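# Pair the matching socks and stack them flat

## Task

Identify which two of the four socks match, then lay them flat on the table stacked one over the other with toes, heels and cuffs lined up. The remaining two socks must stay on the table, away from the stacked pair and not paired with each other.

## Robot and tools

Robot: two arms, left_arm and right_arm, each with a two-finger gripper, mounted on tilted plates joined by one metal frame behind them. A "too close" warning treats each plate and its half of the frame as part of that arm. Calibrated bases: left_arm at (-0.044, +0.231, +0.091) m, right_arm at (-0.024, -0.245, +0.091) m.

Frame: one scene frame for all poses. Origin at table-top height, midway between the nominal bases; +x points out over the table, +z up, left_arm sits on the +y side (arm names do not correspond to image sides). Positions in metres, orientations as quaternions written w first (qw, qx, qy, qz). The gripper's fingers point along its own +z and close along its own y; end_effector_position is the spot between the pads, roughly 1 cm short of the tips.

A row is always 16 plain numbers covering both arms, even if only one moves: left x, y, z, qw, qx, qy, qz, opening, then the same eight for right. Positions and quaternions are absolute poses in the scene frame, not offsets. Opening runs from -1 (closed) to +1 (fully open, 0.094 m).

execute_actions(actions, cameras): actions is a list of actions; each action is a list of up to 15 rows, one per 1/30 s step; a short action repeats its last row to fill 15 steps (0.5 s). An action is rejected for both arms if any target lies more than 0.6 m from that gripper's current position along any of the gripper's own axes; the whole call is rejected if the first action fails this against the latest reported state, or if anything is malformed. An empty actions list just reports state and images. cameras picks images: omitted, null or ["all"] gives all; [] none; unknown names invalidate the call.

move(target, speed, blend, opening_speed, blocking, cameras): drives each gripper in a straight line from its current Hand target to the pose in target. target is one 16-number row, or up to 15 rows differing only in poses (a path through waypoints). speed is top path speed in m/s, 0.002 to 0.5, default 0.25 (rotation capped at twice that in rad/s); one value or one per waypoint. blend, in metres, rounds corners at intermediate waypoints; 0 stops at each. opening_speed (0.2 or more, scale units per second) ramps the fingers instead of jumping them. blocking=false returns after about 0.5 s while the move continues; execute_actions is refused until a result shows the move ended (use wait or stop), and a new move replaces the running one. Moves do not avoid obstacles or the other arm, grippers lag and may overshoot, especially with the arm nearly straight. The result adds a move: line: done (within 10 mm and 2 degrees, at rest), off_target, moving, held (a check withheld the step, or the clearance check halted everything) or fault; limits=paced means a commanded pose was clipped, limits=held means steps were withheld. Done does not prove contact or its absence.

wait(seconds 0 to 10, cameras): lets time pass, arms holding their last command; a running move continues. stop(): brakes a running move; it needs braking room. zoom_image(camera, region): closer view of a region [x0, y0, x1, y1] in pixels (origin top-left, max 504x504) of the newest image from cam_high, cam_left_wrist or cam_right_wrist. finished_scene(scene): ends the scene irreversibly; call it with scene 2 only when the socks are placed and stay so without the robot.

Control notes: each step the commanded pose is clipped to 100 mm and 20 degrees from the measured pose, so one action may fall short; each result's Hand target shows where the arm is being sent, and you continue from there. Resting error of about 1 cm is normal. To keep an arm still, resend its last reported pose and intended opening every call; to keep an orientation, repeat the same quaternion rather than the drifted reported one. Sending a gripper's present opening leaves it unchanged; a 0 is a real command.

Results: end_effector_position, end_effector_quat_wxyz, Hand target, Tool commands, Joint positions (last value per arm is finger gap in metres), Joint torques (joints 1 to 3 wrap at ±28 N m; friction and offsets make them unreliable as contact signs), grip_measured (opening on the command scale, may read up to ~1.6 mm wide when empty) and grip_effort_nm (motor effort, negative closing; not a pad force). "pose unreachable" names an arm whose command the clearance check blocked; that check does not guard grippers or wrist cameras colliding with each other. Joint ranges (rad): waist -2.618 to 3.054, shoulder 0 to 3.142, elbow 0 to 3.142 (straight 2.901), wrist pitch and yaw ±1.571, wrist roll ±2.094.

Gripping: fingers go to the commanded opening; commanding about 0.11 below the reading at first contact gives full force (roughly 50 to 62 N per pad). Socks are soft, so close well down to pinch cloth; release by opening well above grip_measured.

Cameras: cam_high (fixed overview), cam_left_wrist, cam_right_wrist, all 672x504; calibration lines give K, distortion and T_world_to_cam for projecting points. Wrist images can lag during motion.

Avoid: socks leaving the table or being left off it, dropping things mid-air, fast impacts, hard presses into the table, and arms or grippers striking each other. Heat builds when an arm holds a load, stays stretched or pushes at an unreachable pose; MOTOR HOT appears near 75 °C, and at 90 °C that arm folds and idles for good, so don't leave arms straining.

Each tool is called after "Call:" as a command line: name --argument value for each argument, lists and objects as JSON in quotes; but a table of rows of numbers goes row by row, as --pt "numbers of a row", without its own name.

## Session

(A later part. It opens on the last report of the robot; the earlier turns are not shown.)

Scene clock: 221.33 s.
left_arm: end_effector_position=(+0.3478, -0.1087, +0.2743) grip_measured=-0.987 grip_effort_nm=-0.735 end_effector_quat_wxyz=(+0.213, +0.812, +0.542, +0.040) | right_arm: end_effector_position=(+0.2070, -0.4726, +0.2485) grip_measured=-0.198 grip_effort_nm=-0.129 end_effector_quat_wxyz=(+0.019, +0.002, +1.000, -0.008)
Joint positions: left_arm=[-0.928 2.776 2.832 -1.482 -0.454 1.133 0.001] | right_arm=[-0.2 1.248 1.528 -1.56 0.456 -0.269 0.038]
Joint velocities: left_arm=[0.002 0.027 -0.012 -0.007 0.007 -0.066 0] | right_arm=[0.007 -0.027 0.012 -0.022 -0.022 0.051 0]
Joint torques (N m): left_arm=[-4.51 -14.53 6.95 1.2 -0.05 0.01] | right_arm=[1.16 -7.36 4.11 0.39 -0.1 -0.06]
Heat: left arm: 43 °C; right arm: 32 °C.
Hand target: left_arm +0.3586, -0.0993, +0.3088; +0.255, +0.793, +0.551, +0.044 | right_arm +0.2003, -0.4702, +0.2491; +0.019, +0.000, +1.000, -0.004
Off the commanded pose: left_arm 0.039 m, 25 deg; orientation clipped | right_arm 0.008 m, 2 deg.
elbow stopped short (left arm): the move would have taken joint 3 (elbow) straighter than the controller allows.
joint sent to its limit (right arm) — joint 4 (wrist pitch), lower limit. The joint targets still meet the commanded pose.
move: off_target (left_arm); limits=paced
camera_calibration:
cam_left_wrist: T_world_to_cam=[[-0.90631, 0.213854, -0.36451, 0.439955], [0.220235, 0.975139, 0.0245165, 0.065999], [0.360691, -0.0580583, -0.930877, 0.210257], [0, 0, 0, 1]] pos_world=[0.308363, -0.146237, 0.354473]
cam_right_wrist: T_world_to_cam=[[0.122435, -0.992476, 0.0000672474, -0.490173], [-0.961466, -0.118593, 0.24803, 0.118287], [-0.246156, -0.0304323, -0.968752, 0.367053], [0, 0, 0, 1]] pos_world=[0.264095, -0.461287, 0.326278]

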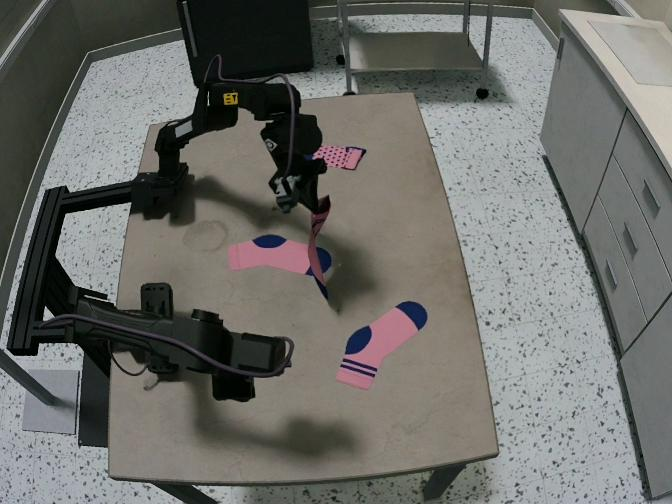

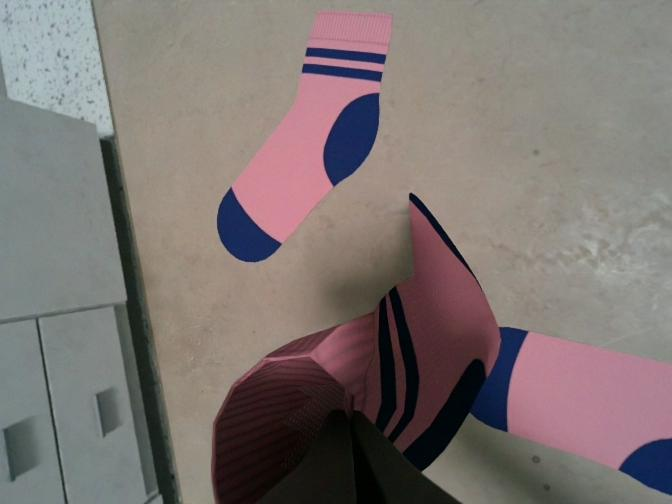

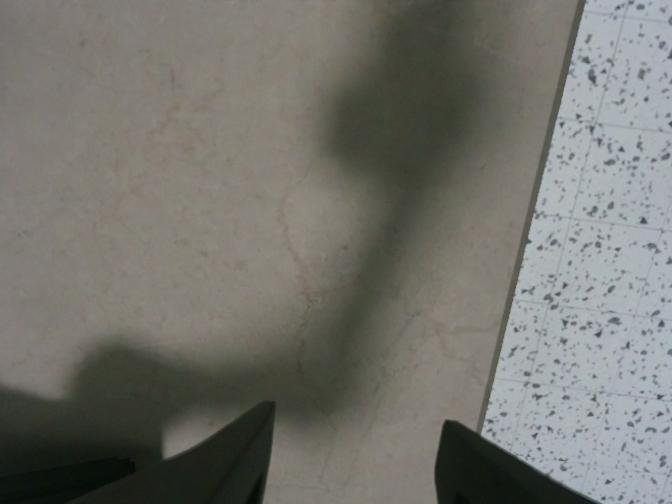

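Call:
move --pt "0.365 -0.095 0.245 0 0.819 0.574 0 -1 0.20 -0.47 0.25 0 0 1 0 -0.2" --pt "0.34 -0.10 0.205 0 0.819 0.574 0 -1 0.20 -0.47 0.25 0 0 1 0 -0.2" --pt "0.31 -0.11 0.17 0 0.819 0.574 0 -1 0.20 -0.47 0.25 0 0 1 0 -0.2" --speed 0.12 --blend 0.02

Call:
zoom_image --camera "cam_high" --region '[260, 200, 400, 320]'

Scene clock: 229.10 s.
left_arm: end_effector_position=(+0.3225, -0.0993, +0.1708) grip_measured=-0.986 grip_effort_nm=-0.735 end_effector_quat_wxyz=(+0.071, +0.808, +0.585, +0.008) | right_arm: end_effector_position=(+0.2070, -0.4726, +0.2485) grip_measured=-0.198 grip_effort_nm=-0.129 end_effector_quat_wxyz=(+0.019, +0.002, +1.000, -0.008)
Joint positions: left_arm=[-0.871 2.907 2.742 -1.557 -0.428 0.981 0.001] | right_arm=[-0.2 1.248 1.528 -1.56 0.456 -0.269 0.038]
Joint velocities: left_arm=[-0.017 -0.012 -0.007 0.007 0.037 0.081 -0.001] | right_arm=[0.002 -0.022 0.017 0.037 -0.007 0.037 0]
Joint torques (N m): left_arm=[-6.61 -9.98 5.05 0.34 0.11 -0.03] | right_arm=[1.16 -7.36 4.11 0.39 -0.1 -0.06]
Heat: left arm: 44 °C; right arm: 32 °C.
Hand target: left_arm +0.3088, -0.1070, +0.1703; +0.064, +0.816, +0.574, +0.005 | right_arm +0.2003, -0.4702, +0.2491; +0.019, +0.000, +1.000, -0.004
Off the commanded pose: left_arm 0.016 m, 8 deg | right_arm 0.008 m, 2 deg.
elbow stopped short (left arm): the move would have taken joint 3 (elbow) straighter than the controller allows.
joint sent to its limit (left arm) — joint 4 (wrist pitch), lower limit. The joint targets are off in orientation, not in position.
joint sent to its limit (right arm) — joint 4 (wrist pitch), lower limit. The joint targets still meet the commanded pose.
move: off_target (left_arm); limits=paced
camera_calibration:
cam_left_wrist: T_world_to_cam=[[-0.975012, 0.191332, -0.112888, 0.354186], [0.170941, 0.97071, 0.168821, 0.05577], [0.141882, 0.145305, -0.979161, 0.222551], [0, 0, 0, 1]] pos_world=[0.304226, -0.154241, 0.248482]
cam_right_wrist: T_world_to_cam=[[0.122435, -0.992476, 0.0000672474, -0.490173], [-0.961466, -0.118593, 0.24803, 0.118287], [-0.246156, -0.0304323, -0.968752, 0.367053], [0, 0, 0, 1]] pos_world=[0.264095, -0.461287, 0.326278]

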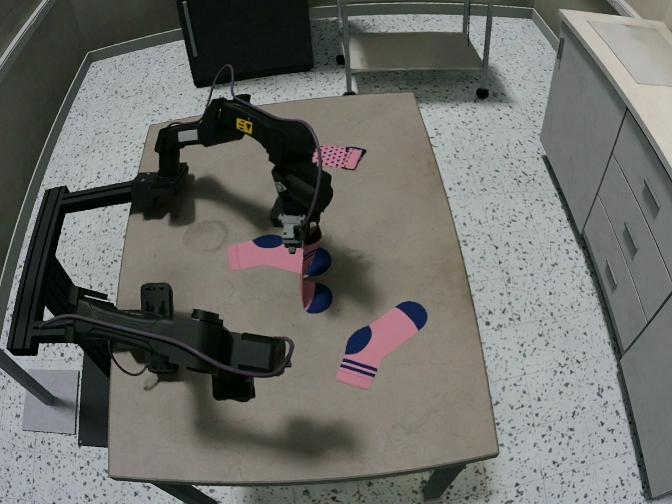

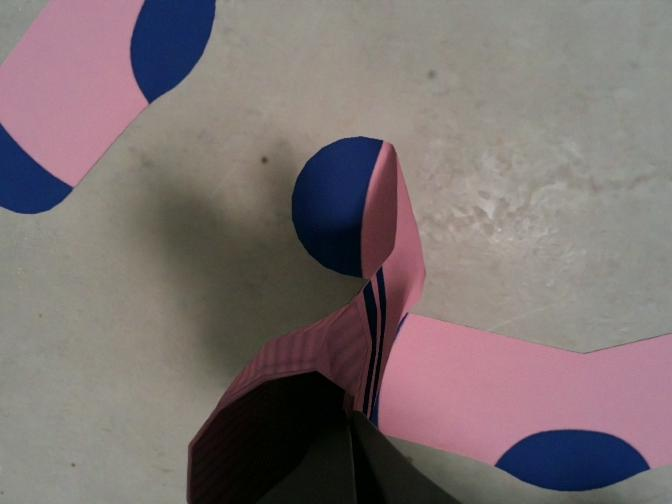

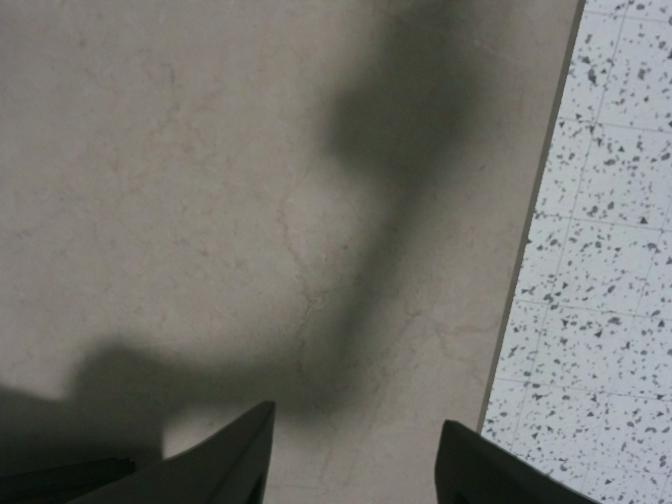

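Scaled by 3.600.

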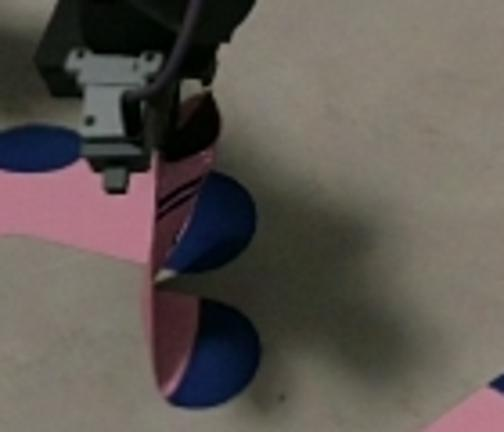

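Call:
move --pt "0.27 -0.12 0.13 0 0.8 0.6 0 -1 0.20 -0.47 0.25 0 0 1 0 -0.2" --pt "0.21 -0.125 0.07 0 0.766 0.643 0 -1 0.20 -0.47 0.25 0 0 1 0 -0.2" --pt "0.18 -0.125 0.03 0 0.766 0.643 0 -1 0.20 -0.47 0.25 0 0 1 0 -0.2" --speed 0.1 --blend 0.02

Call:
zoom_image --camera "cam_high" --region '[220, 200, 360, 320]'

Scene clock: 237.20 s.
left_arm: end_effector_position=(+0.1733, -0.1053, +0.0105) grip_measured=-0.986 grip_effort_nm=-0.740 end_effector_quat_wxyz=(-0.037, +0.769, +0.638, +0.011) | right_arm: end_effector_position=(+0.2070, -0.4726, +0.2485) grip_measured=-0.198 grip_effort_nm=-0.134 end_effector_quat_wxyz=(+0.019, +0.002, +1.000, -0.008)
Joint positions: left_arm=[-0.993 2.849 1.833 -0.993 -0.377 0.629 0.001] | right_arm=[-0.2 1.248 1.528 -1.56 0.456 -0.269 0.038]
Joint velocities: left_arm=[0.012 -0.007 0.012 0.022 -0.037 0.066 -0.001] | right_arm=[-0.017 0.017 -0.007 -0.037 -0.007 -0.066 0]
Joint torques (N m): left_arm=[-5.19 -14.15 4.05 0.48 0.08 -0.07] | right_arm=[1.16 -7.36 4.11 0.39 -0.1 -0.06]
Heat: left arm: 44 °C; right arm: 32 °C.
Hand target: left_arm +0.1784, -0.1187, +0.0309; -0.002, +0.765, +0.644, +0.002 | right_arm +0.2003, -0.4702, +0.2491; +0.019, +0.000, +1.000, -0.004
Off the commanded pose: left_arm 0.029 m, 5 deg | right_arm 0.008 m, 2 deg.
joint sent to its limit (right arm) — joint 4 (wrist pitch), lower limit. The joint targets still meet the commanded pose.
move: off_target (left_arm)
camera_calibration:
cam_left_wrist: T_world_to_cam=[[-0.997211, 0.0647343, 0.0371418, 0.180711], [0.0732196, 0.944961, 0.318885, 0.126826], [-0.0144548, 0.320715, -0.947065, 0.132827], [0, 0, 0, 1]] pos_world=[0.17284, -0.174144, 0.0786411]
cam_right_wrist: T_world_to_cam=[[0.122435, -0.992476, 0.0000672474, -0.490173], [-0.961466, -0.118593, 0.24803, 0.118287], [-0.246156, -0.0304323, -0.968752, 0.367053], [0, 0, 0, 1]] pos_world=[0.264095, -0.461287, 0.326278]

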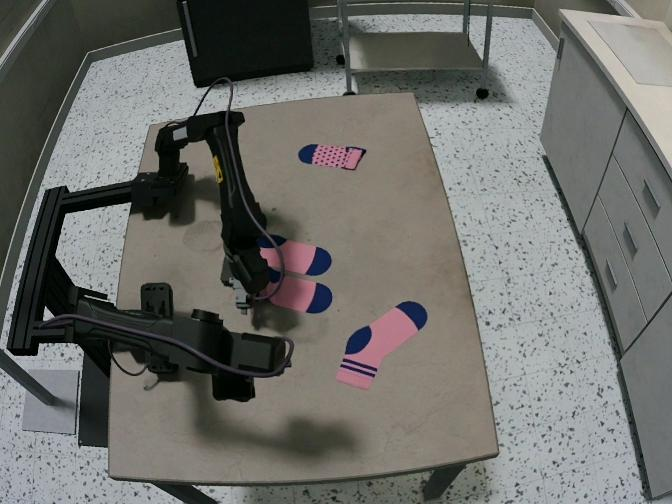

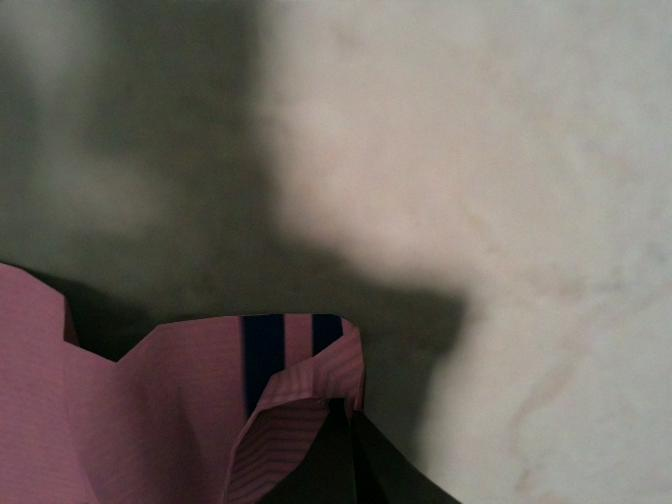

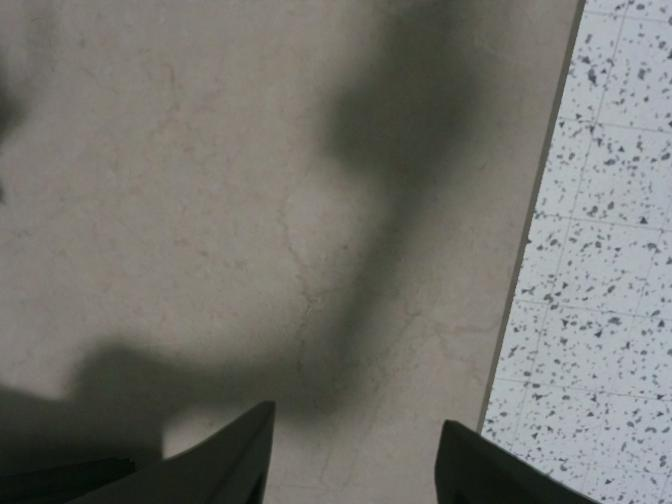

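Scaled by 3.600.

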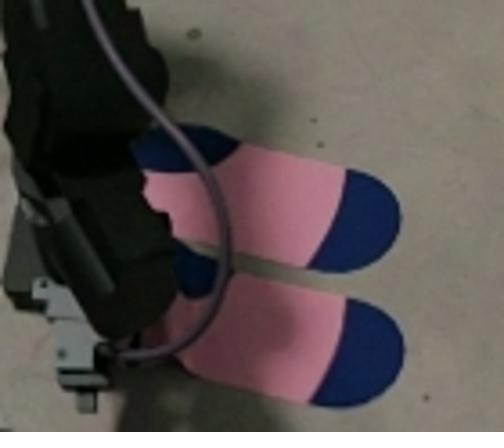

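Call:
move --pt "0.155 -0.125 0.027 0 0.766 0.643 0 -1 0.20 -0.47 0.25 0 0 1 0 -0.2" --speed 0.06

Call:
zoom_image --camera "cam_high" --region '[220, 200, 360, 320]'

Scene clock: 240.77 s.
left_arm: end_effector_position=(+0.1527, -0.1130, +0.0088) grip_measured=-0.986 grip_effort_nm=-0.735 end_effector_quat_wxyz=(-0.029, +0.769, +0.639, +0.010) | right_arm: end_effector_position=(+0.2070, -0.4726, +0.2485) grip_measured=-0.198 grip_effort_nm=-0.134 end_effector_quat_wxyz=(+0.019, +0.002, +1.000, -0.008)
Joint positions: left_arm=[-1.041 2.845 1.785 -0.947 -0.359 0.587 0.001] | right_arm=[-0.2 1.248 1.528 -1.56 0.456 -0.269 0.038]
Joint velocities: left_arm=[-0.007 -0.007 0.002 -0.007 -0.066 -0.037 -0.001] | right_arm=[0.007 0.002 -0.017 -0.051 -0.037 -0.051 0]
Joint torques (N m): left_arm=[-5 -13.59 4.37 0.41 0.09 -0.05] | right_arm=[1.16 -7.35 4.1 0.39 -0.1 -0.06]
Heat: left arm: 45 °C; right arm: 32 °C.
Hand target: left_arm +0.1550, -0.1243, +0.0265; -0.001, +0.766, +0.643, +0.001 | right_arm +0.2003, -0.4702, +0.2491; +0.019, +0.000, +1.000, -0.004
Off the commanded pose: left_arm 0.022 m, 4 deg | right_arm 0.008 m, 2 deg.
joint sent to its limit (right arm) — joint 4 (wrist pitch), lower limit. The joint targets still meet the commanded pose.
move: off_target (left_arm)
camera_calibration:
cam_left_wrist: T_world_to_cam=[[-0.99765, 0.0631149, 0.0266508, 0.160736], [0.0682468, 0.949659, 0.305761, 0.137579], [-0.00601112, 0.306861, -0.951735, 0.130592], [0, 0, 0, 1]] pos_world=[0.151754, -0.180871, 0.0779387]
cam_right_wrist: T_world_to_cam=[[0.122435, -0.992476, 0.0000672474, -0.490173], [-0.961466, -0.118593, 0.24803, 0.118287], [-0.246156, -0.0304323, -0.968752, 0.367053], [0, 0, 0, 1]] pos_world=[0.264095, -0.461287, 0.326278]

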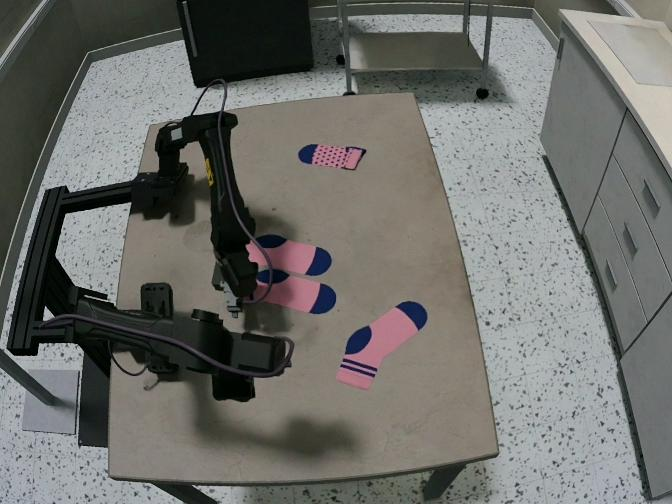

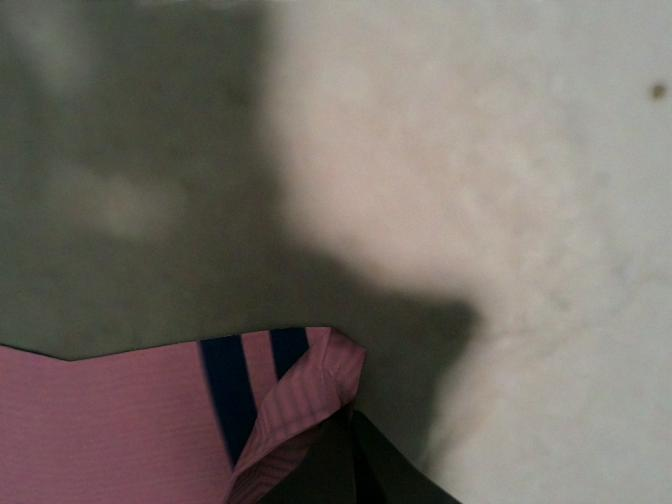

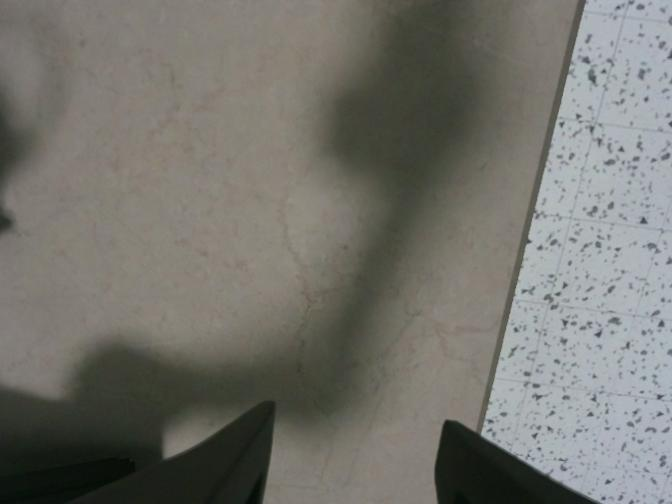

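Scaled by 3.600.

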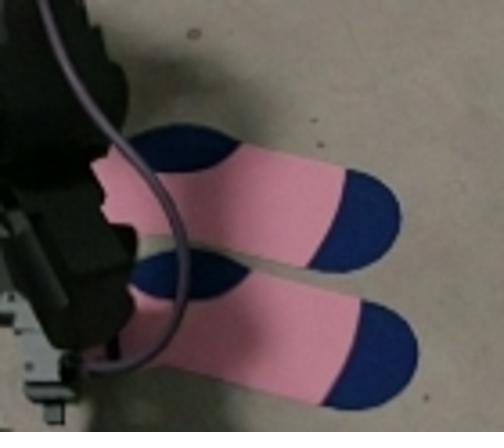

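Call:
move --pt "0.155 -0.125 0.027 0 0.766 0.643 0 -0.5 0.20 -0.47 0.25 0 0 1 0 -0.2" --opening_speed 0.4 --cameras '[]'

Call:
move --pt "0.155 -0.11 0.17 0 0.766 0.643 0 -0.5 0.20 -0.47 0.25 0 0 1 0 -0.2" --speed 0.15

Scene clock: 244.27 s.
left_arm: end_effector_position=(+0.1520, -0.1136, +0.0088) grip_measured=-0.502 grip_effort_nm=0.110 end_effector_quat_wxyz=(-0.029, +0.768, +0.640, +0.008) | right_arm: end_effector_position=(+0.2070, -0.4726, +0.2485) grip_measured=-0.198 grip_effort_nm=-0.129 end_effector_quat_wxyz=(+0.019, +0.002, +1.000, -0.008)
Joint positions: left_arm=[-1.041 2.845 1.785 -0.946 -0.354 0.586 0.023] | right_arm=[-0.2 1.248 1.528 -1.56 0.456 -0.269 0.038]
Joint velocities: left_arm=[0.007 -0.002 -0.007 -0.007 -0.037 0.007 0] | right_arm=[0.002 0.022 -0.002 -0.007 0.022 -0.11 0.001]
Joint torques (N m): left_arm=[-4.92 -13.45 4.51 0.37 0.06 -0.1] | right_arm=[1.16 -7.35 4.1 0.39 -0.1 -0.07]
Heat: left arm: 45 °C; right arm: 32 °C.
Hand target: left_arm +0.1548, -0.1249, +0.0266; +0.000, +0.766, +0.642, +0.000 | right_arm +0.2003, -0.4702, +0.2491; +0.019, +0.000, +1.000, -0.004
Off the commanded pose: left_arm 0.022 m, 3 deg | right_arm 0.008 m, 2 deg.
joint sent to its limit (right arm) — joint 4 (wrist pitch), lower limit. The joint targets still meet the commanded pose.
move: off_target (left_arm)
No camera images: "cameras" was empty.

Scene clock: 246.07 s.
left_arm: end_effector_position=(+0.1568, -0.1079, +0.1438) grip_measured=-0.502 grip_effort_nm=0.105 end_effector_quat_wxyz=(-0.024, +0.766, +0.642, +0.011) | right_arm: end_effector_position=(+0.2070, -0.4726, +0.2485) grip_measured=-0.198 grip_effort_nm=-0.129 end_effector_quat_wxyz=(+0.019, +0.002, +1.000, -0.008)
Joint positions: left_arm=[-1.133 2.7 2.055 -1.383 -0.324 0.494 0.023] | right_arm=[-0.2 1.248 1.528 -1.56 0.456 -0.269 0.038]
Joint velocities: left_arm=[-0.002 0.007 -0.007 -0.007 -0.066 0.051 0] | right_arm=[0.007 0.002 0.002 0.022 0.022 -0.007 0]
Joint torques (N m): left_arm=[-4.85 -13.19 7.62 -0.03 0.08 -0.06] | right_arm=[1.14 -7.36 4.1 0.39 -0.1 -0.06]
Heat: left arm: 45 °C; right arm: 32 °C.
Hand target: left_arm +0.1563, -0.1122, +0.1689; +0.000, +0.766, +0.643, +0.001 | right_arm +0.2003, -0.4702, +0.2491; +0.019, +0.000, +1.000, -0.004
Off the commanded pose: left_arm 0.026 m, 3 deg | right_arm 0.008 m, 2 deg.
joint sent to its limit (right arm) — joint 4 (wrist pitch), lower limit. The joint targets still meet the commanded pose.
move: off_target (left_arm)
camera_calibration:
cam_left_wrist: T_world_to_cam=[[-0.998211, 0.0565758, 0.0193628, 0.161323], [0.0597815, 0.951651, 0.301307, 0.0933725], [-0.00137997, 0.301925, -0.953331, 0.256508], [0, 0, 0, 1]] pos_world=[0.155807, -0.175431, 0.21328]
cam_right_wrist: T_world_to_cam=[[0.122435, -0.992476, 0.0000672474, -0.490173], [-0.961466, -0.118593, 0.24803, 0.118287], [-0.246156, -0.0304323, -0.968752, 0.367053], [0, 0, 0, 1]] pos_world=[0.264095, -0.461287, 0.326278]

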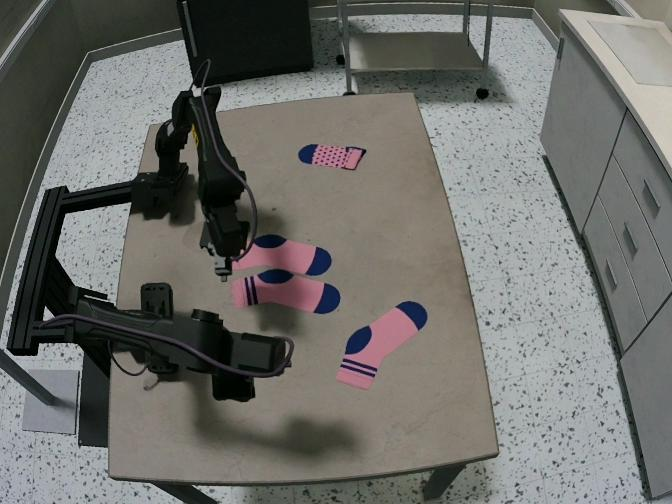

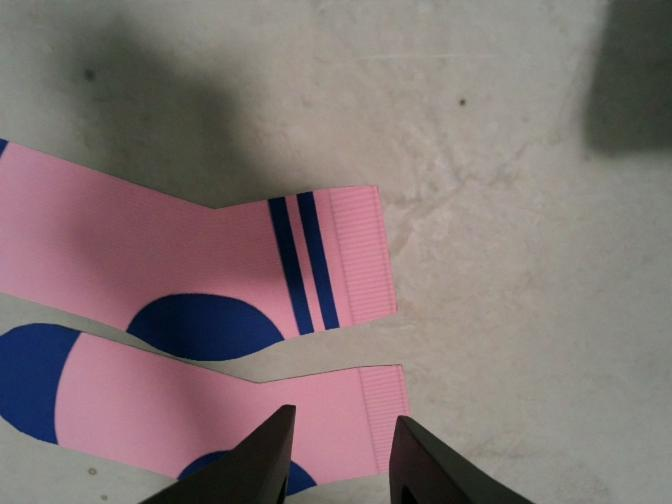

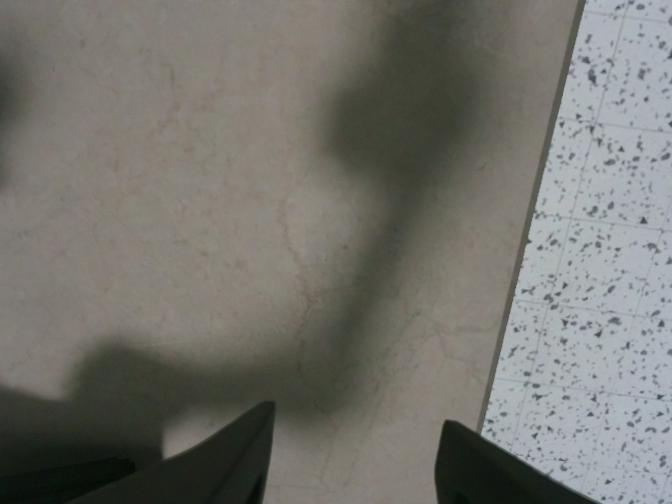

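Call:
move --pt "0.20 0.05 0.22 0 0.4 0.917 0 -0.2 0.20 -0.42 0.25 0 0.2 0.98 0 -0.2" --pt "0.18 0.32 0.22 0 0 1 0 -0.2 0.19 -0.13 0.20 0 0.629 0.777 0 -0.2" --blend 0.04

Scene clock: 267.17 s.
left_arm: end_effector_position=(+0.1855, +0.3095, +0.2197) grip_measured=-0.202 grip_effort_nm=0.100 end_effector_quat_wxyz=(-0.007, +0.003, +1.000, -0.013) | right_arm: end_effector_position=(+0.1912, -0.1328, +0.1959) grip_measured=-0.198 grip_effort_nm=-0.139 end_effector_quat_wxyz=(-0.047, +0.561, +0.826, +0.035)
Joint positions: left_arm=[-0.37 1.312 1.216 -1.535 -0.477 -0.417 0.037] | right_arm=[0.863 1.749 1.19 -1.246 0.316 2.099 0.038]
Joint velocities: left_arm=[0.002 0.012 0.002 0.037 0.037 -0.037 0.001] | right_arm=[0.017 0.002 0.002 -0.037 0.007 0.022 0.001]
Joint torques (N m): left_arm=[-1.22 -3.29 5.56 0.07 -0.02 0.05] | right_arm=[4.29 -4.3 6.97 0.65 -0.11 0.12]
Heat: left arm: 47 °C; right arm: 32 °C.
Hand target: left_arm +0.1840, +0.3143, +0.2230; -0.003, +0.002, +1.000, -0.010 | right_arm +0.1933, -0.1245, +0.2000; -0.048, +0.561, +0.825, +0.046
Off the commanded pose: left_arm 0.012 m, 2 deg | right_arm 0.005 m, 12 deg.
joint sent to its limit (right arm) — joint 6 (wrist roll), upper limit. The joint targets are off in position and orientation.
move: off_target (left_arm, right_arm)
camera_calibration:
cam_left_wrist: T_world_to_cam=[[0.114334, -0.993112, 0.0256202, 0.282025], [-0.95785, -0.10336, 0.26803, 0.194133], [-0.263535, -0.0551853, -0.96307, 0.364219], [0, 0, 0, 1]] pos_world=[0.24969, 0.320247, 0.29151]
cam_right_wrist: T_world_to_cam=[[-0.876814, -0.479186, -0.0397202, 0.115973], [-0.454957, 0.800065, 0.391039, 0.153632], [-0.155602, 0.360939, -0.919517, 0.34754], [0, 0, 0, 1]] pos_world=[0.225661, -0.192783, 0.264099]

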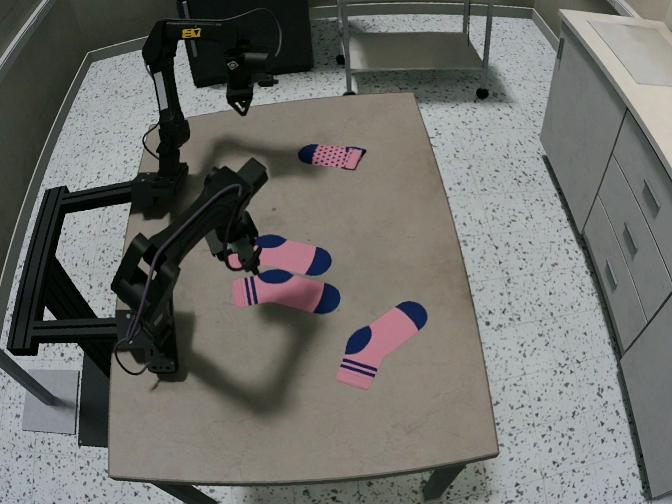

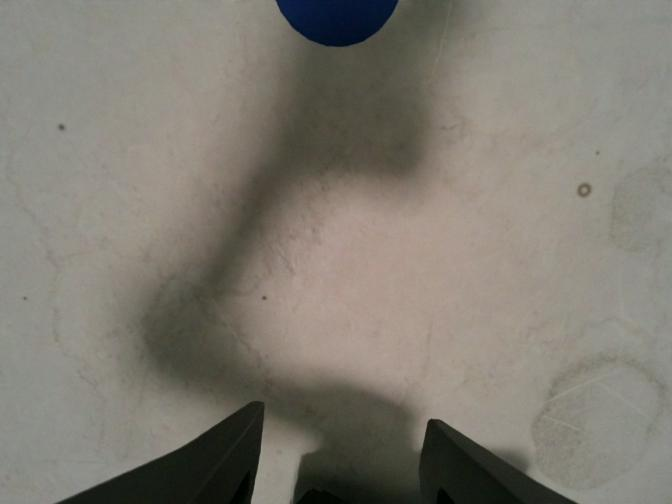

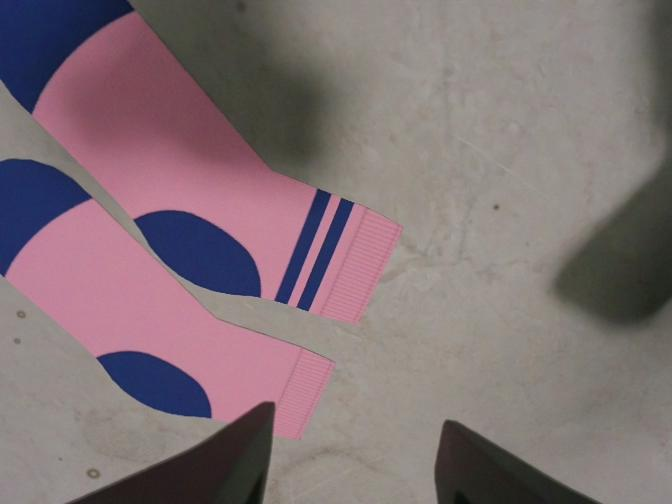

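Call:
move --pt "0.18 0.32 0.22 0 0 1 0 -0.2 0.40 -0.33 0.16 0 0.259 0.966 0 -0.2"

Scene clock: 273.70 s.
left_arm: end_effector_position=(+0.1835, +0.3148, +0.2185) grip_measured=-0.202 grip_effort_nm=0.100 end_effector_quat_wxyz=(-0.003, +0.000, +1.000, -0.004) | right_arm: end_effector_position=(+0.3959, -0.3362, +0.1601) grip_measured=-0.198 grip_effort_nm=-0.129 end_effector_quat_wxyz=(+0.003, +0.269, +0.963, -0.004)
Joint positions: left_arm=[-0.364 1.297 1.203 -1.535 -0.496 -0.415 0.037] | right_arm=[0.127 1.99 1.838 -1.338 0.512 0.653 0.038]
Joint velocities: left_arm=[0.017 0.012 -0.007 -0.007 -0.022 0.037 0.001] | right_arm=[0.002 -0.012 -0.012 -0.022 0.022 0.007 0]
Joint torques (N m): left_arm=[-1.31 -3.74 4.36 0.13 -0.11 0.05] | right_arm=[5.41 -8.58 7.53 0.19 0.09 -0.06]
Heat: left arm: 45 °C; right arm: 32 °C.
Hand target: left_arm +0.1803, +0.3199, +0.2199; +0.000, +0.000, +1.000, +0.000 | right_arm +0.3990, -0.3341, +0.1599; +0.001, +0.259, +0.966, -0.008
Off the commanded pose: left_arm 0.006 m, 1 deg | right_arm 0.007 m, 1 deg.
move: done
camera_calibration:
cam_left_wrist: T_world_to_cam=[[0.118428, -0.992917, 0.00948808, 0.290286], [-0.959181, -0.111922, 0.259702, 0.197867], [-0.256801, -0.0398568, -0.965642, 0.357288], [0, 0, 0, 1]] pos_world=[0.247164, 0.324616, 0.290871]
cam_right_wrist: T_world_to_cam=[[-0.405312, -0.914061, -0.0146203, -0.1403], [-0.880387, 0.385973, 0.275578, 0.471118], [-0.246252, 0.124567, -0.961168, 0.382981], [0, 0, 0, 1]] pos_world=[0.452211, -0.357788, 0.236228]

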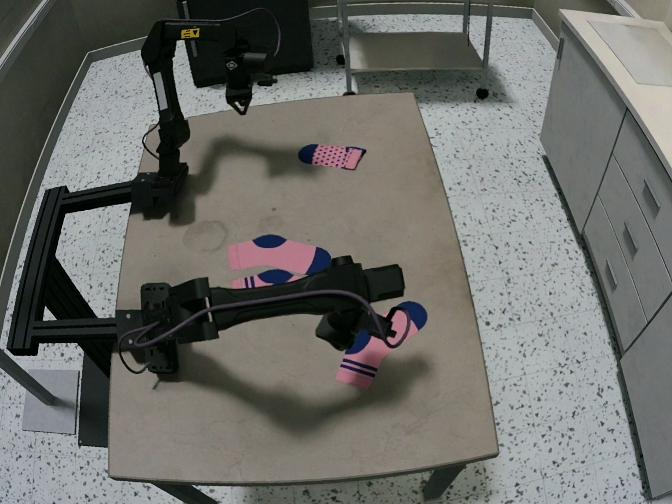

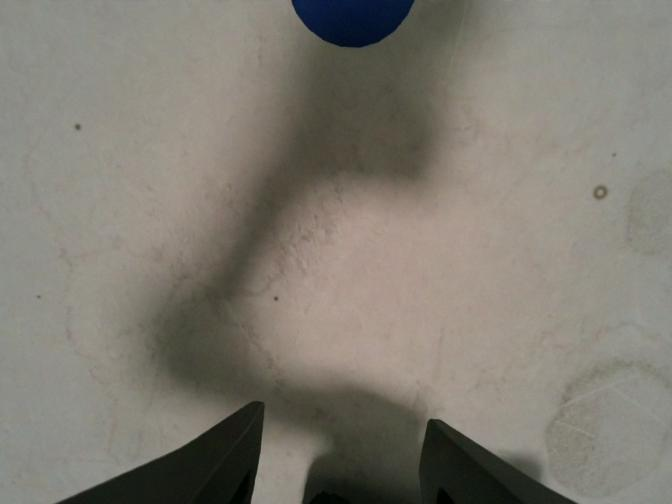

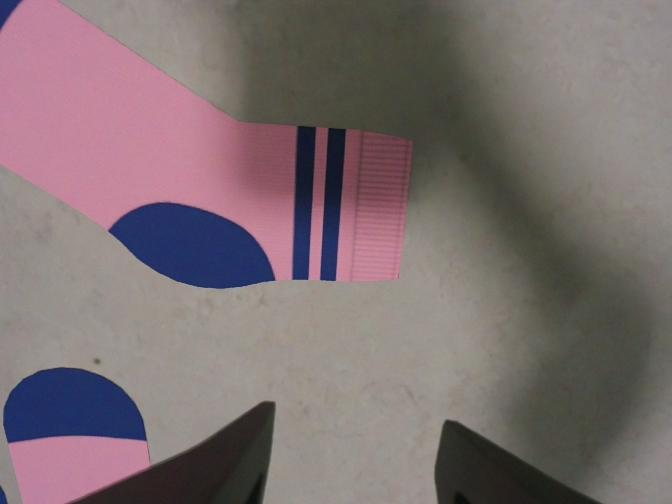

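Call:
move --pt "0.18 0.32 0.22 0 0 1 0 -0.2 0.404 -0.362 0.035 0 0.259 0.966 0 -0.2" --speed 0.12 --cameras '["cam_right_wrist"]'

Scene clock: 281.73 s.
left_arm: end_effector_position=(+0.1835, +0.3149, +0.2185) grip_measured=-0.202 grip_effort_nm=0.105 end_effector_quat_wxyz=(-0.003, +0.000, +1.000, -0.004) | right_arm: end_effector_position=(+0.4068, -0.3711, +0.0448) grip_measured=-0.198 grip_effort_nm=-0.134 end_effector_quat_wxyz=(+0.006, +0.268, +0.963, -0.005)
Joint positions: left_arm=[-0.364 1.297 1.203 -1.535 -0.496 -0.415 0.037] | right_arm=[-0.087 2.065 1.61 -0.912 0.486 0.406 0.038]
Joint velocities: left_arm=[-0.002 -0.007 -0.017 -0.007 -0.051 -0.007 0] | right_arm=[-0.012 -0.007 -0.002 -0.022 -0.051 0.007 0]
Joint torques (N m): left_arm=[-1.16 -3.59 4.36 0.13 -0.07 0.05] | right_arm=[5.14 -10.02 4 0.64 -0.06 -0.05]
Heat: left arm: 43 °C; right arm: 32 °C.
Hand target: left_arm +0.1802, +0.3199, +0.2199; +0.000, +0.000, +1.000, +0.000 | right_arm +0.4044, -0.3629, +0.0349; -0.002, +0.259, +0.966, -0.002
Off the commanded pose: left_arm 0.006 m, 1 deg | right_arm 0.014 m, 1 deg.
move: off_target (right_arm)
camera_calibration:
cam_right_wrist: T_world_to_cam=[[-0.403768, -0.914769, -0.0130006, -0.170394], [-0.882702, 0.385801, 0.26832, 0.527196], [-0.240435, 0.119815, -0.963242, 0.275213], [0, 0, 0, 1]] pos_world=[0.462728, -0.392238, 0.121425]
Images, in order (width x height): cam_right_wrist 672x504.

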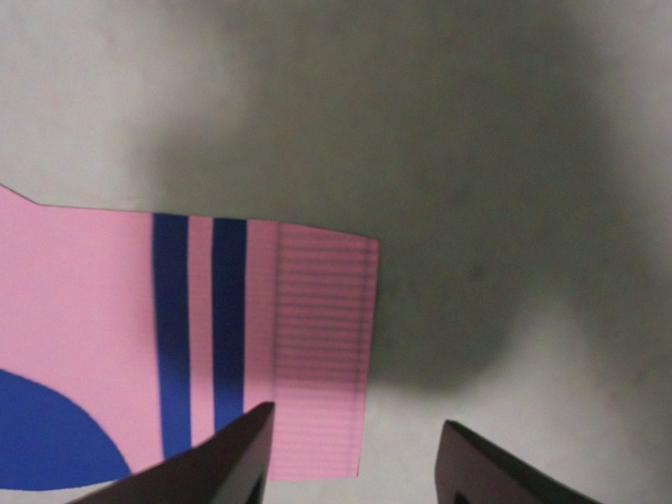

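Call:
move --pt "0.18 0.32 0.22 0 0 1 0 -0.2 0.406 -0.354 0.004 0 0.259 0.966 0 -0.2" --speed 0.05 --cameras '["cam_right_wrist"]'

Scene clock: 285.33 s.
left_arm: end_effector_position=(+0.1835, +0.3149, +0.2185) grip_measured=-0.202 grip_effort_nm=0.110 end_effector_quat_wxyz=(-0.003, +0.000, +1.000, -0.004) | right_arm: end_effector_position=(+0.4090, -0.3619, +0.0191) grip_measured=-0.198 grip_effort_nm=-0.120 end_effector_quat_wxyz=(+0.008, +0.265, +0.964, -0.003)
Joint positions: left_arm=[-0.364 1.297 1.203 -1.535 -0.496 -0.415 0.037] | right_arm=[-0.097 2.11 1.57 -0.818 0.479 0.386 0.038]
Joint velocities: left_arm=[-0.017 -0.002 -0.002 -0.022 0.037 -0.051 0.001] | right_arm=[-0.027 0.007 -0.022 0.007 0.051 0.007 0]
Joint torques (N m): left_arm=[-1.1 -3.58 4.49 0.12 -0.08 0.05] | right_arm=[4.75 -9.43 3.59 0.78 -0.08 -0.08]
Heat: left arm: 42 °C; right arm: 33 °C.
Hand target: left_arm +0.1802, +0.3199, +0.2199; +0.000, +0.000, +1.000, +0.000 | right_arm +0.4059, -0.3540, +0.0043; +0.000, +0.259, +0.966, +0.000
Off the commanded pose: left_arm 0.006 m, 1 deg | right_arm 0.017 m, 1 deg.
move: off_target (right_arm)
camera_calibration:
cam_right_wrist: T_world_to_cam=[[-0.397368, -0.917478, -0.0182179, -0.164913], [-0.886533, 0.378688, 0.265809, 0.531555], [-0.236975, 0.121775, -0.963854, 0.249172], [0, 0, 0, 1]] pos_world=[0.464757, -0.382941, 0.0958686]
Images, in order (width x height): cam_right_wrist 672x504.

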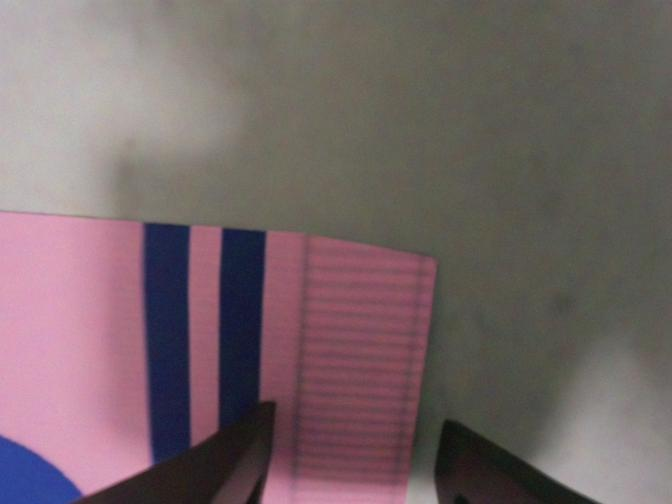

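Call:
move --pt "0.18 0.32 0.22 0 0 1 0 -0.2 0.405 -0.352 -0.010 0 0.259 0.966 0 -0.2" --speed 0.05 --cameras '[]'

Call:
move --pt "0.18 0.32 0.22 0 0 1 0 -0.2 0.405 -0.352 -0.013 0 0.259 0.966 0 -1" --opening_speed 0.6 --cameras '["cam_right_wrist"]'

Scene clock: 291.77 s.
left_arm: end_effector_position=(+0.1836, +0.3150, +0.2185) grip_measured=-0.202 grip_effort_nm=0.100 end_effector_quat_wxyz=(-0.003, +0.000, +1.000, -0.004) | right_arm: end_effector_position=(+0.4096, -0.3610, +0.0174) grip_measured=-0.198 grip_effort_nm=-0.110 end_effector_quat_wxyz=(+0.011, +0.260, +0.966, -0.002)
Joint positions: left_arm=[-0.364 1.297 1.203 -1.535 -0.496 -0.415 0.037] | right_arm=[-0.097 2.11 1.561 -0.803 0.479 0.373 0.038]
Joint velocities: left_arm=[-0.012 0.002 -0.007 0.007 0.066 0.022 0] | right_arm=[-0.017 -0.007 -0.017 -0.139 -0.007 0.037 0.001]
Joint torques (N m): left_arm=[-1.29 -3.52 4.45 0.13 -0.1 0.04] | right_arm=[3.86 -8.05 2.37 1.19 -0.09 -0.02]
Heat: left arm: 41 °C; right arm: 33 °C.
Hand target: left_arm +0.1802, +0.3199, +0.2199; +0.000, +0.000, +1.000, +0.000 | right_arm +0.4035, -0.3521, -0.0087; -0.001, +0.259, +0.966, +0.000
Off the commanded pose: left_arm 0.006 m, 1 deg | right_arm 0.029 m, 1 deg.
move: off_target (right_arm)
No camera images: "cameras" was empty.

Scene clock: 293.30 s.
left_arm: end_effector_position=(+0.1836, +0.3150, +0.2185) grip_measured=-0.202 grip_effort_nm=0.110 end_effector_quat_wxyz=(-0.003, +0.000, +1.000, -0.004) | right_arm: end_effector_position=(+0.4184, -0.3497, +0.0179) grip_measured=-0.972 grip_effort_nm=-0.994 end_effector_quat_wxyz=(+0.022, +0.263, +0.964, +0.031)
Joint positions: left_arm=[-0.364 1.297 1.203 -1.535 -0.496 -0.415 0.037] | right_arm=[-0.094 2.11 1.558 -0.769 0.416 0.37 0.001]
Joint velocities: left_arm=[0.007 0.012 0.007 -0.037 -0.022 -0.051 -0.001] | right_arm=[-0.007 0.017 0.002 -0.007 0.007 -0.081 -0.002]
Joint torques (N m): left_arm=[-1.39 -3.54 4.51 0.11 -0.09 0.04] | right_arm=[3.49 -7.68 2.59 0.93 0.53 -0.06]
Heat: left arm: 41 °C; right arm: 33 °C.
Hand target: left_arm +0.1802, +0.3199, +0.2199; +0.000, +0.000, +1.000, +0.000 | right_arm +0.4038, -0.3519, -0.0112; -0.001, +0.258, +0.966, +0.001
Off the commanded pose: left_arm 0.006 m, 1 deg | right_arm 0.034 m, 4 deg.
move: off_target (right_arm)
camera_calibration:
cam_right_wrist: T_world_to_cam=[[-0.391525, -0.915893, -0.0885905, -0.150626], [-0.899331, 0.36051, 0.24746, 0.534893], [-0.194709, 0.176559, -0.96484, 0.250181], [0, 0, 0, 1]] pos_world=[0.470785, -0.374964, 0.0956755]
Images, in order (width x height): cam_right_wrist 672x504.

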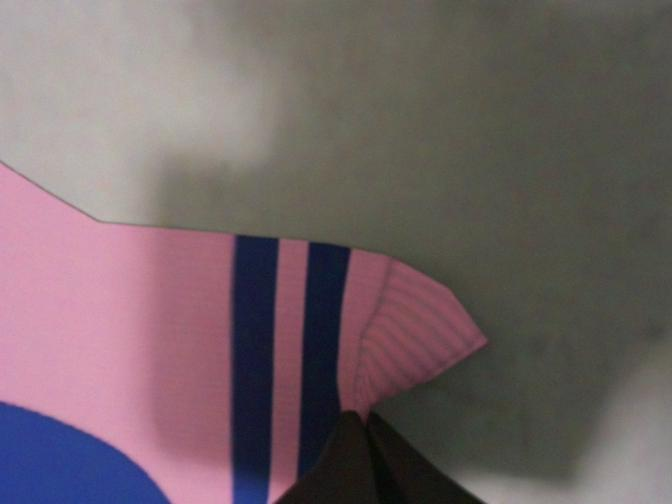

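Call:
move --pt "0.18 0.32 0.22 0 0 1 0 -0.2 0.42 -0.33 0.10 0 0.259 0.966 0 -1" --pt "0.38 -0.24 0.11 0 0.38 0.925 0 -1" --pt "0.36 -0.15 0.11 0 0.53 0.848 0 -1" --speed 0.1 --blend 0.02


Call:
move --pt "0.18 0.32 0.22 0 0 1 0 -0.2 0.42 -0.33 0.10 0 0.259 0.966 0 -1" --pt "0.18 0.32 0.22 0 0 1 0 -0.2 0.39 -0.24 0.11 0 0.38 0.925 0 -1" --pt "0.18 0.32 0.22 0 0 1 0 -0.2 0.38 -0.15 0.11 0 0.53 0.848 0 -1" --speed 0.1 --blend 0.02

Call:
zoom_image --camera "cam_high" --region '[220, 220, 460, 400]'

Scene clock: 306.77 s.
left_arm: end_effector_position=(+0.1836, +0.3150, +0.2185) grip_measured=-0.202 grip_effort_nm=0.105 end_effector_quat_wxyz=(-0.003, +0.000, +1.000, -0.004) | right_arm: end_effector_position=(+0.3803, -0.1553, +0.1089) grip_measured=-0.977 grip_effort_nm=-1.043 end_effector_quat_wxyz=(+0.002, +0.536, +0.844, +0.010)
Joint positions: left_arm=[-0.364 1.297 1.203 -1.535 -0.496 -0.415 0.037] | right_arm=[0.446 2.234 1.693 -1.108 0.493 1.596 0.001]
Joint velocities: left_arm=[-0.012 -0.012 -0.012 0.051 0.007 0.007 0.001] | right_arm=[-0.012 0.002 -0.002 0.007 0.007 -0.022 0]
Joint torques (N m): left_arm=[-1.21 -3.64 4.23 0.16 -0.11 0.02] | right_arm=[7.08 -8.99 7.41 0.19 0 0.07]
Heat: left arm: 40 °C; right arm: 34 °C.
Hand target: left_arm +0.1802, +0.3199, +0.2199; +0.000, +0.000, +1.000, +0.000 | right_arm +0.3801, -0.1468, +0.1103; +0.001, +0.530, +0.848, +0.007
Off the commanded pose: left_arm 0.006 m, 1 deg | right_arm 0.005 m, 1 deg.
move: done
camera_calibration:
cam_left_wrist: T_world_to_cam=[[0.118423, -0.992924, 0.00883155, 0.29055], [-0.959261, -0.112101, 0.259329, 0.198086], [-0.256504, -0.0391822, -0.965749, 0.357062], [0, 0, 0, 1]] pos_world=[0.247196, 0.32469, 0.290897]
cam_right_wrist: T_world_to_cam=[[-0.843771, -0.535204, -0.040085, 0.246331], [-0.52285, 0.802837, 0.286499, 0.329272], [-0.121154, 0.262698, -0.957242, 0.28084], [0, 0, 0, 1]] pos_world=[0.414032, -0.206291, 0.18437]

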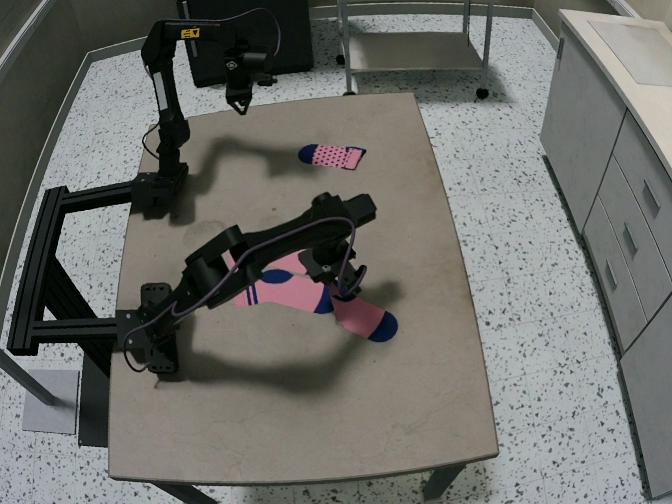

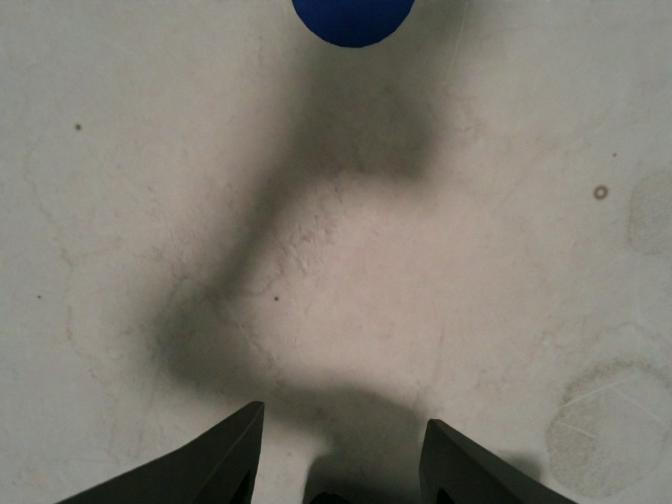

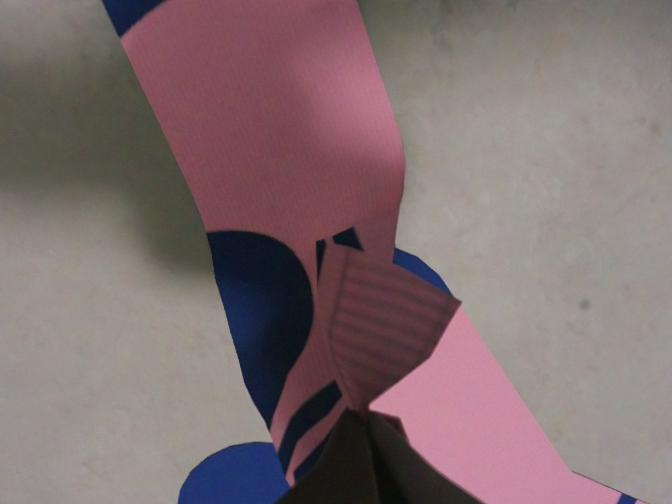

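Scaled by 2.100.

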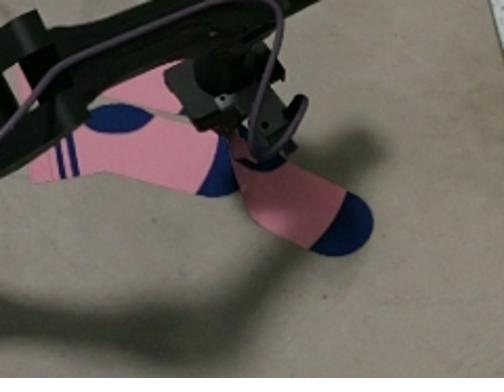

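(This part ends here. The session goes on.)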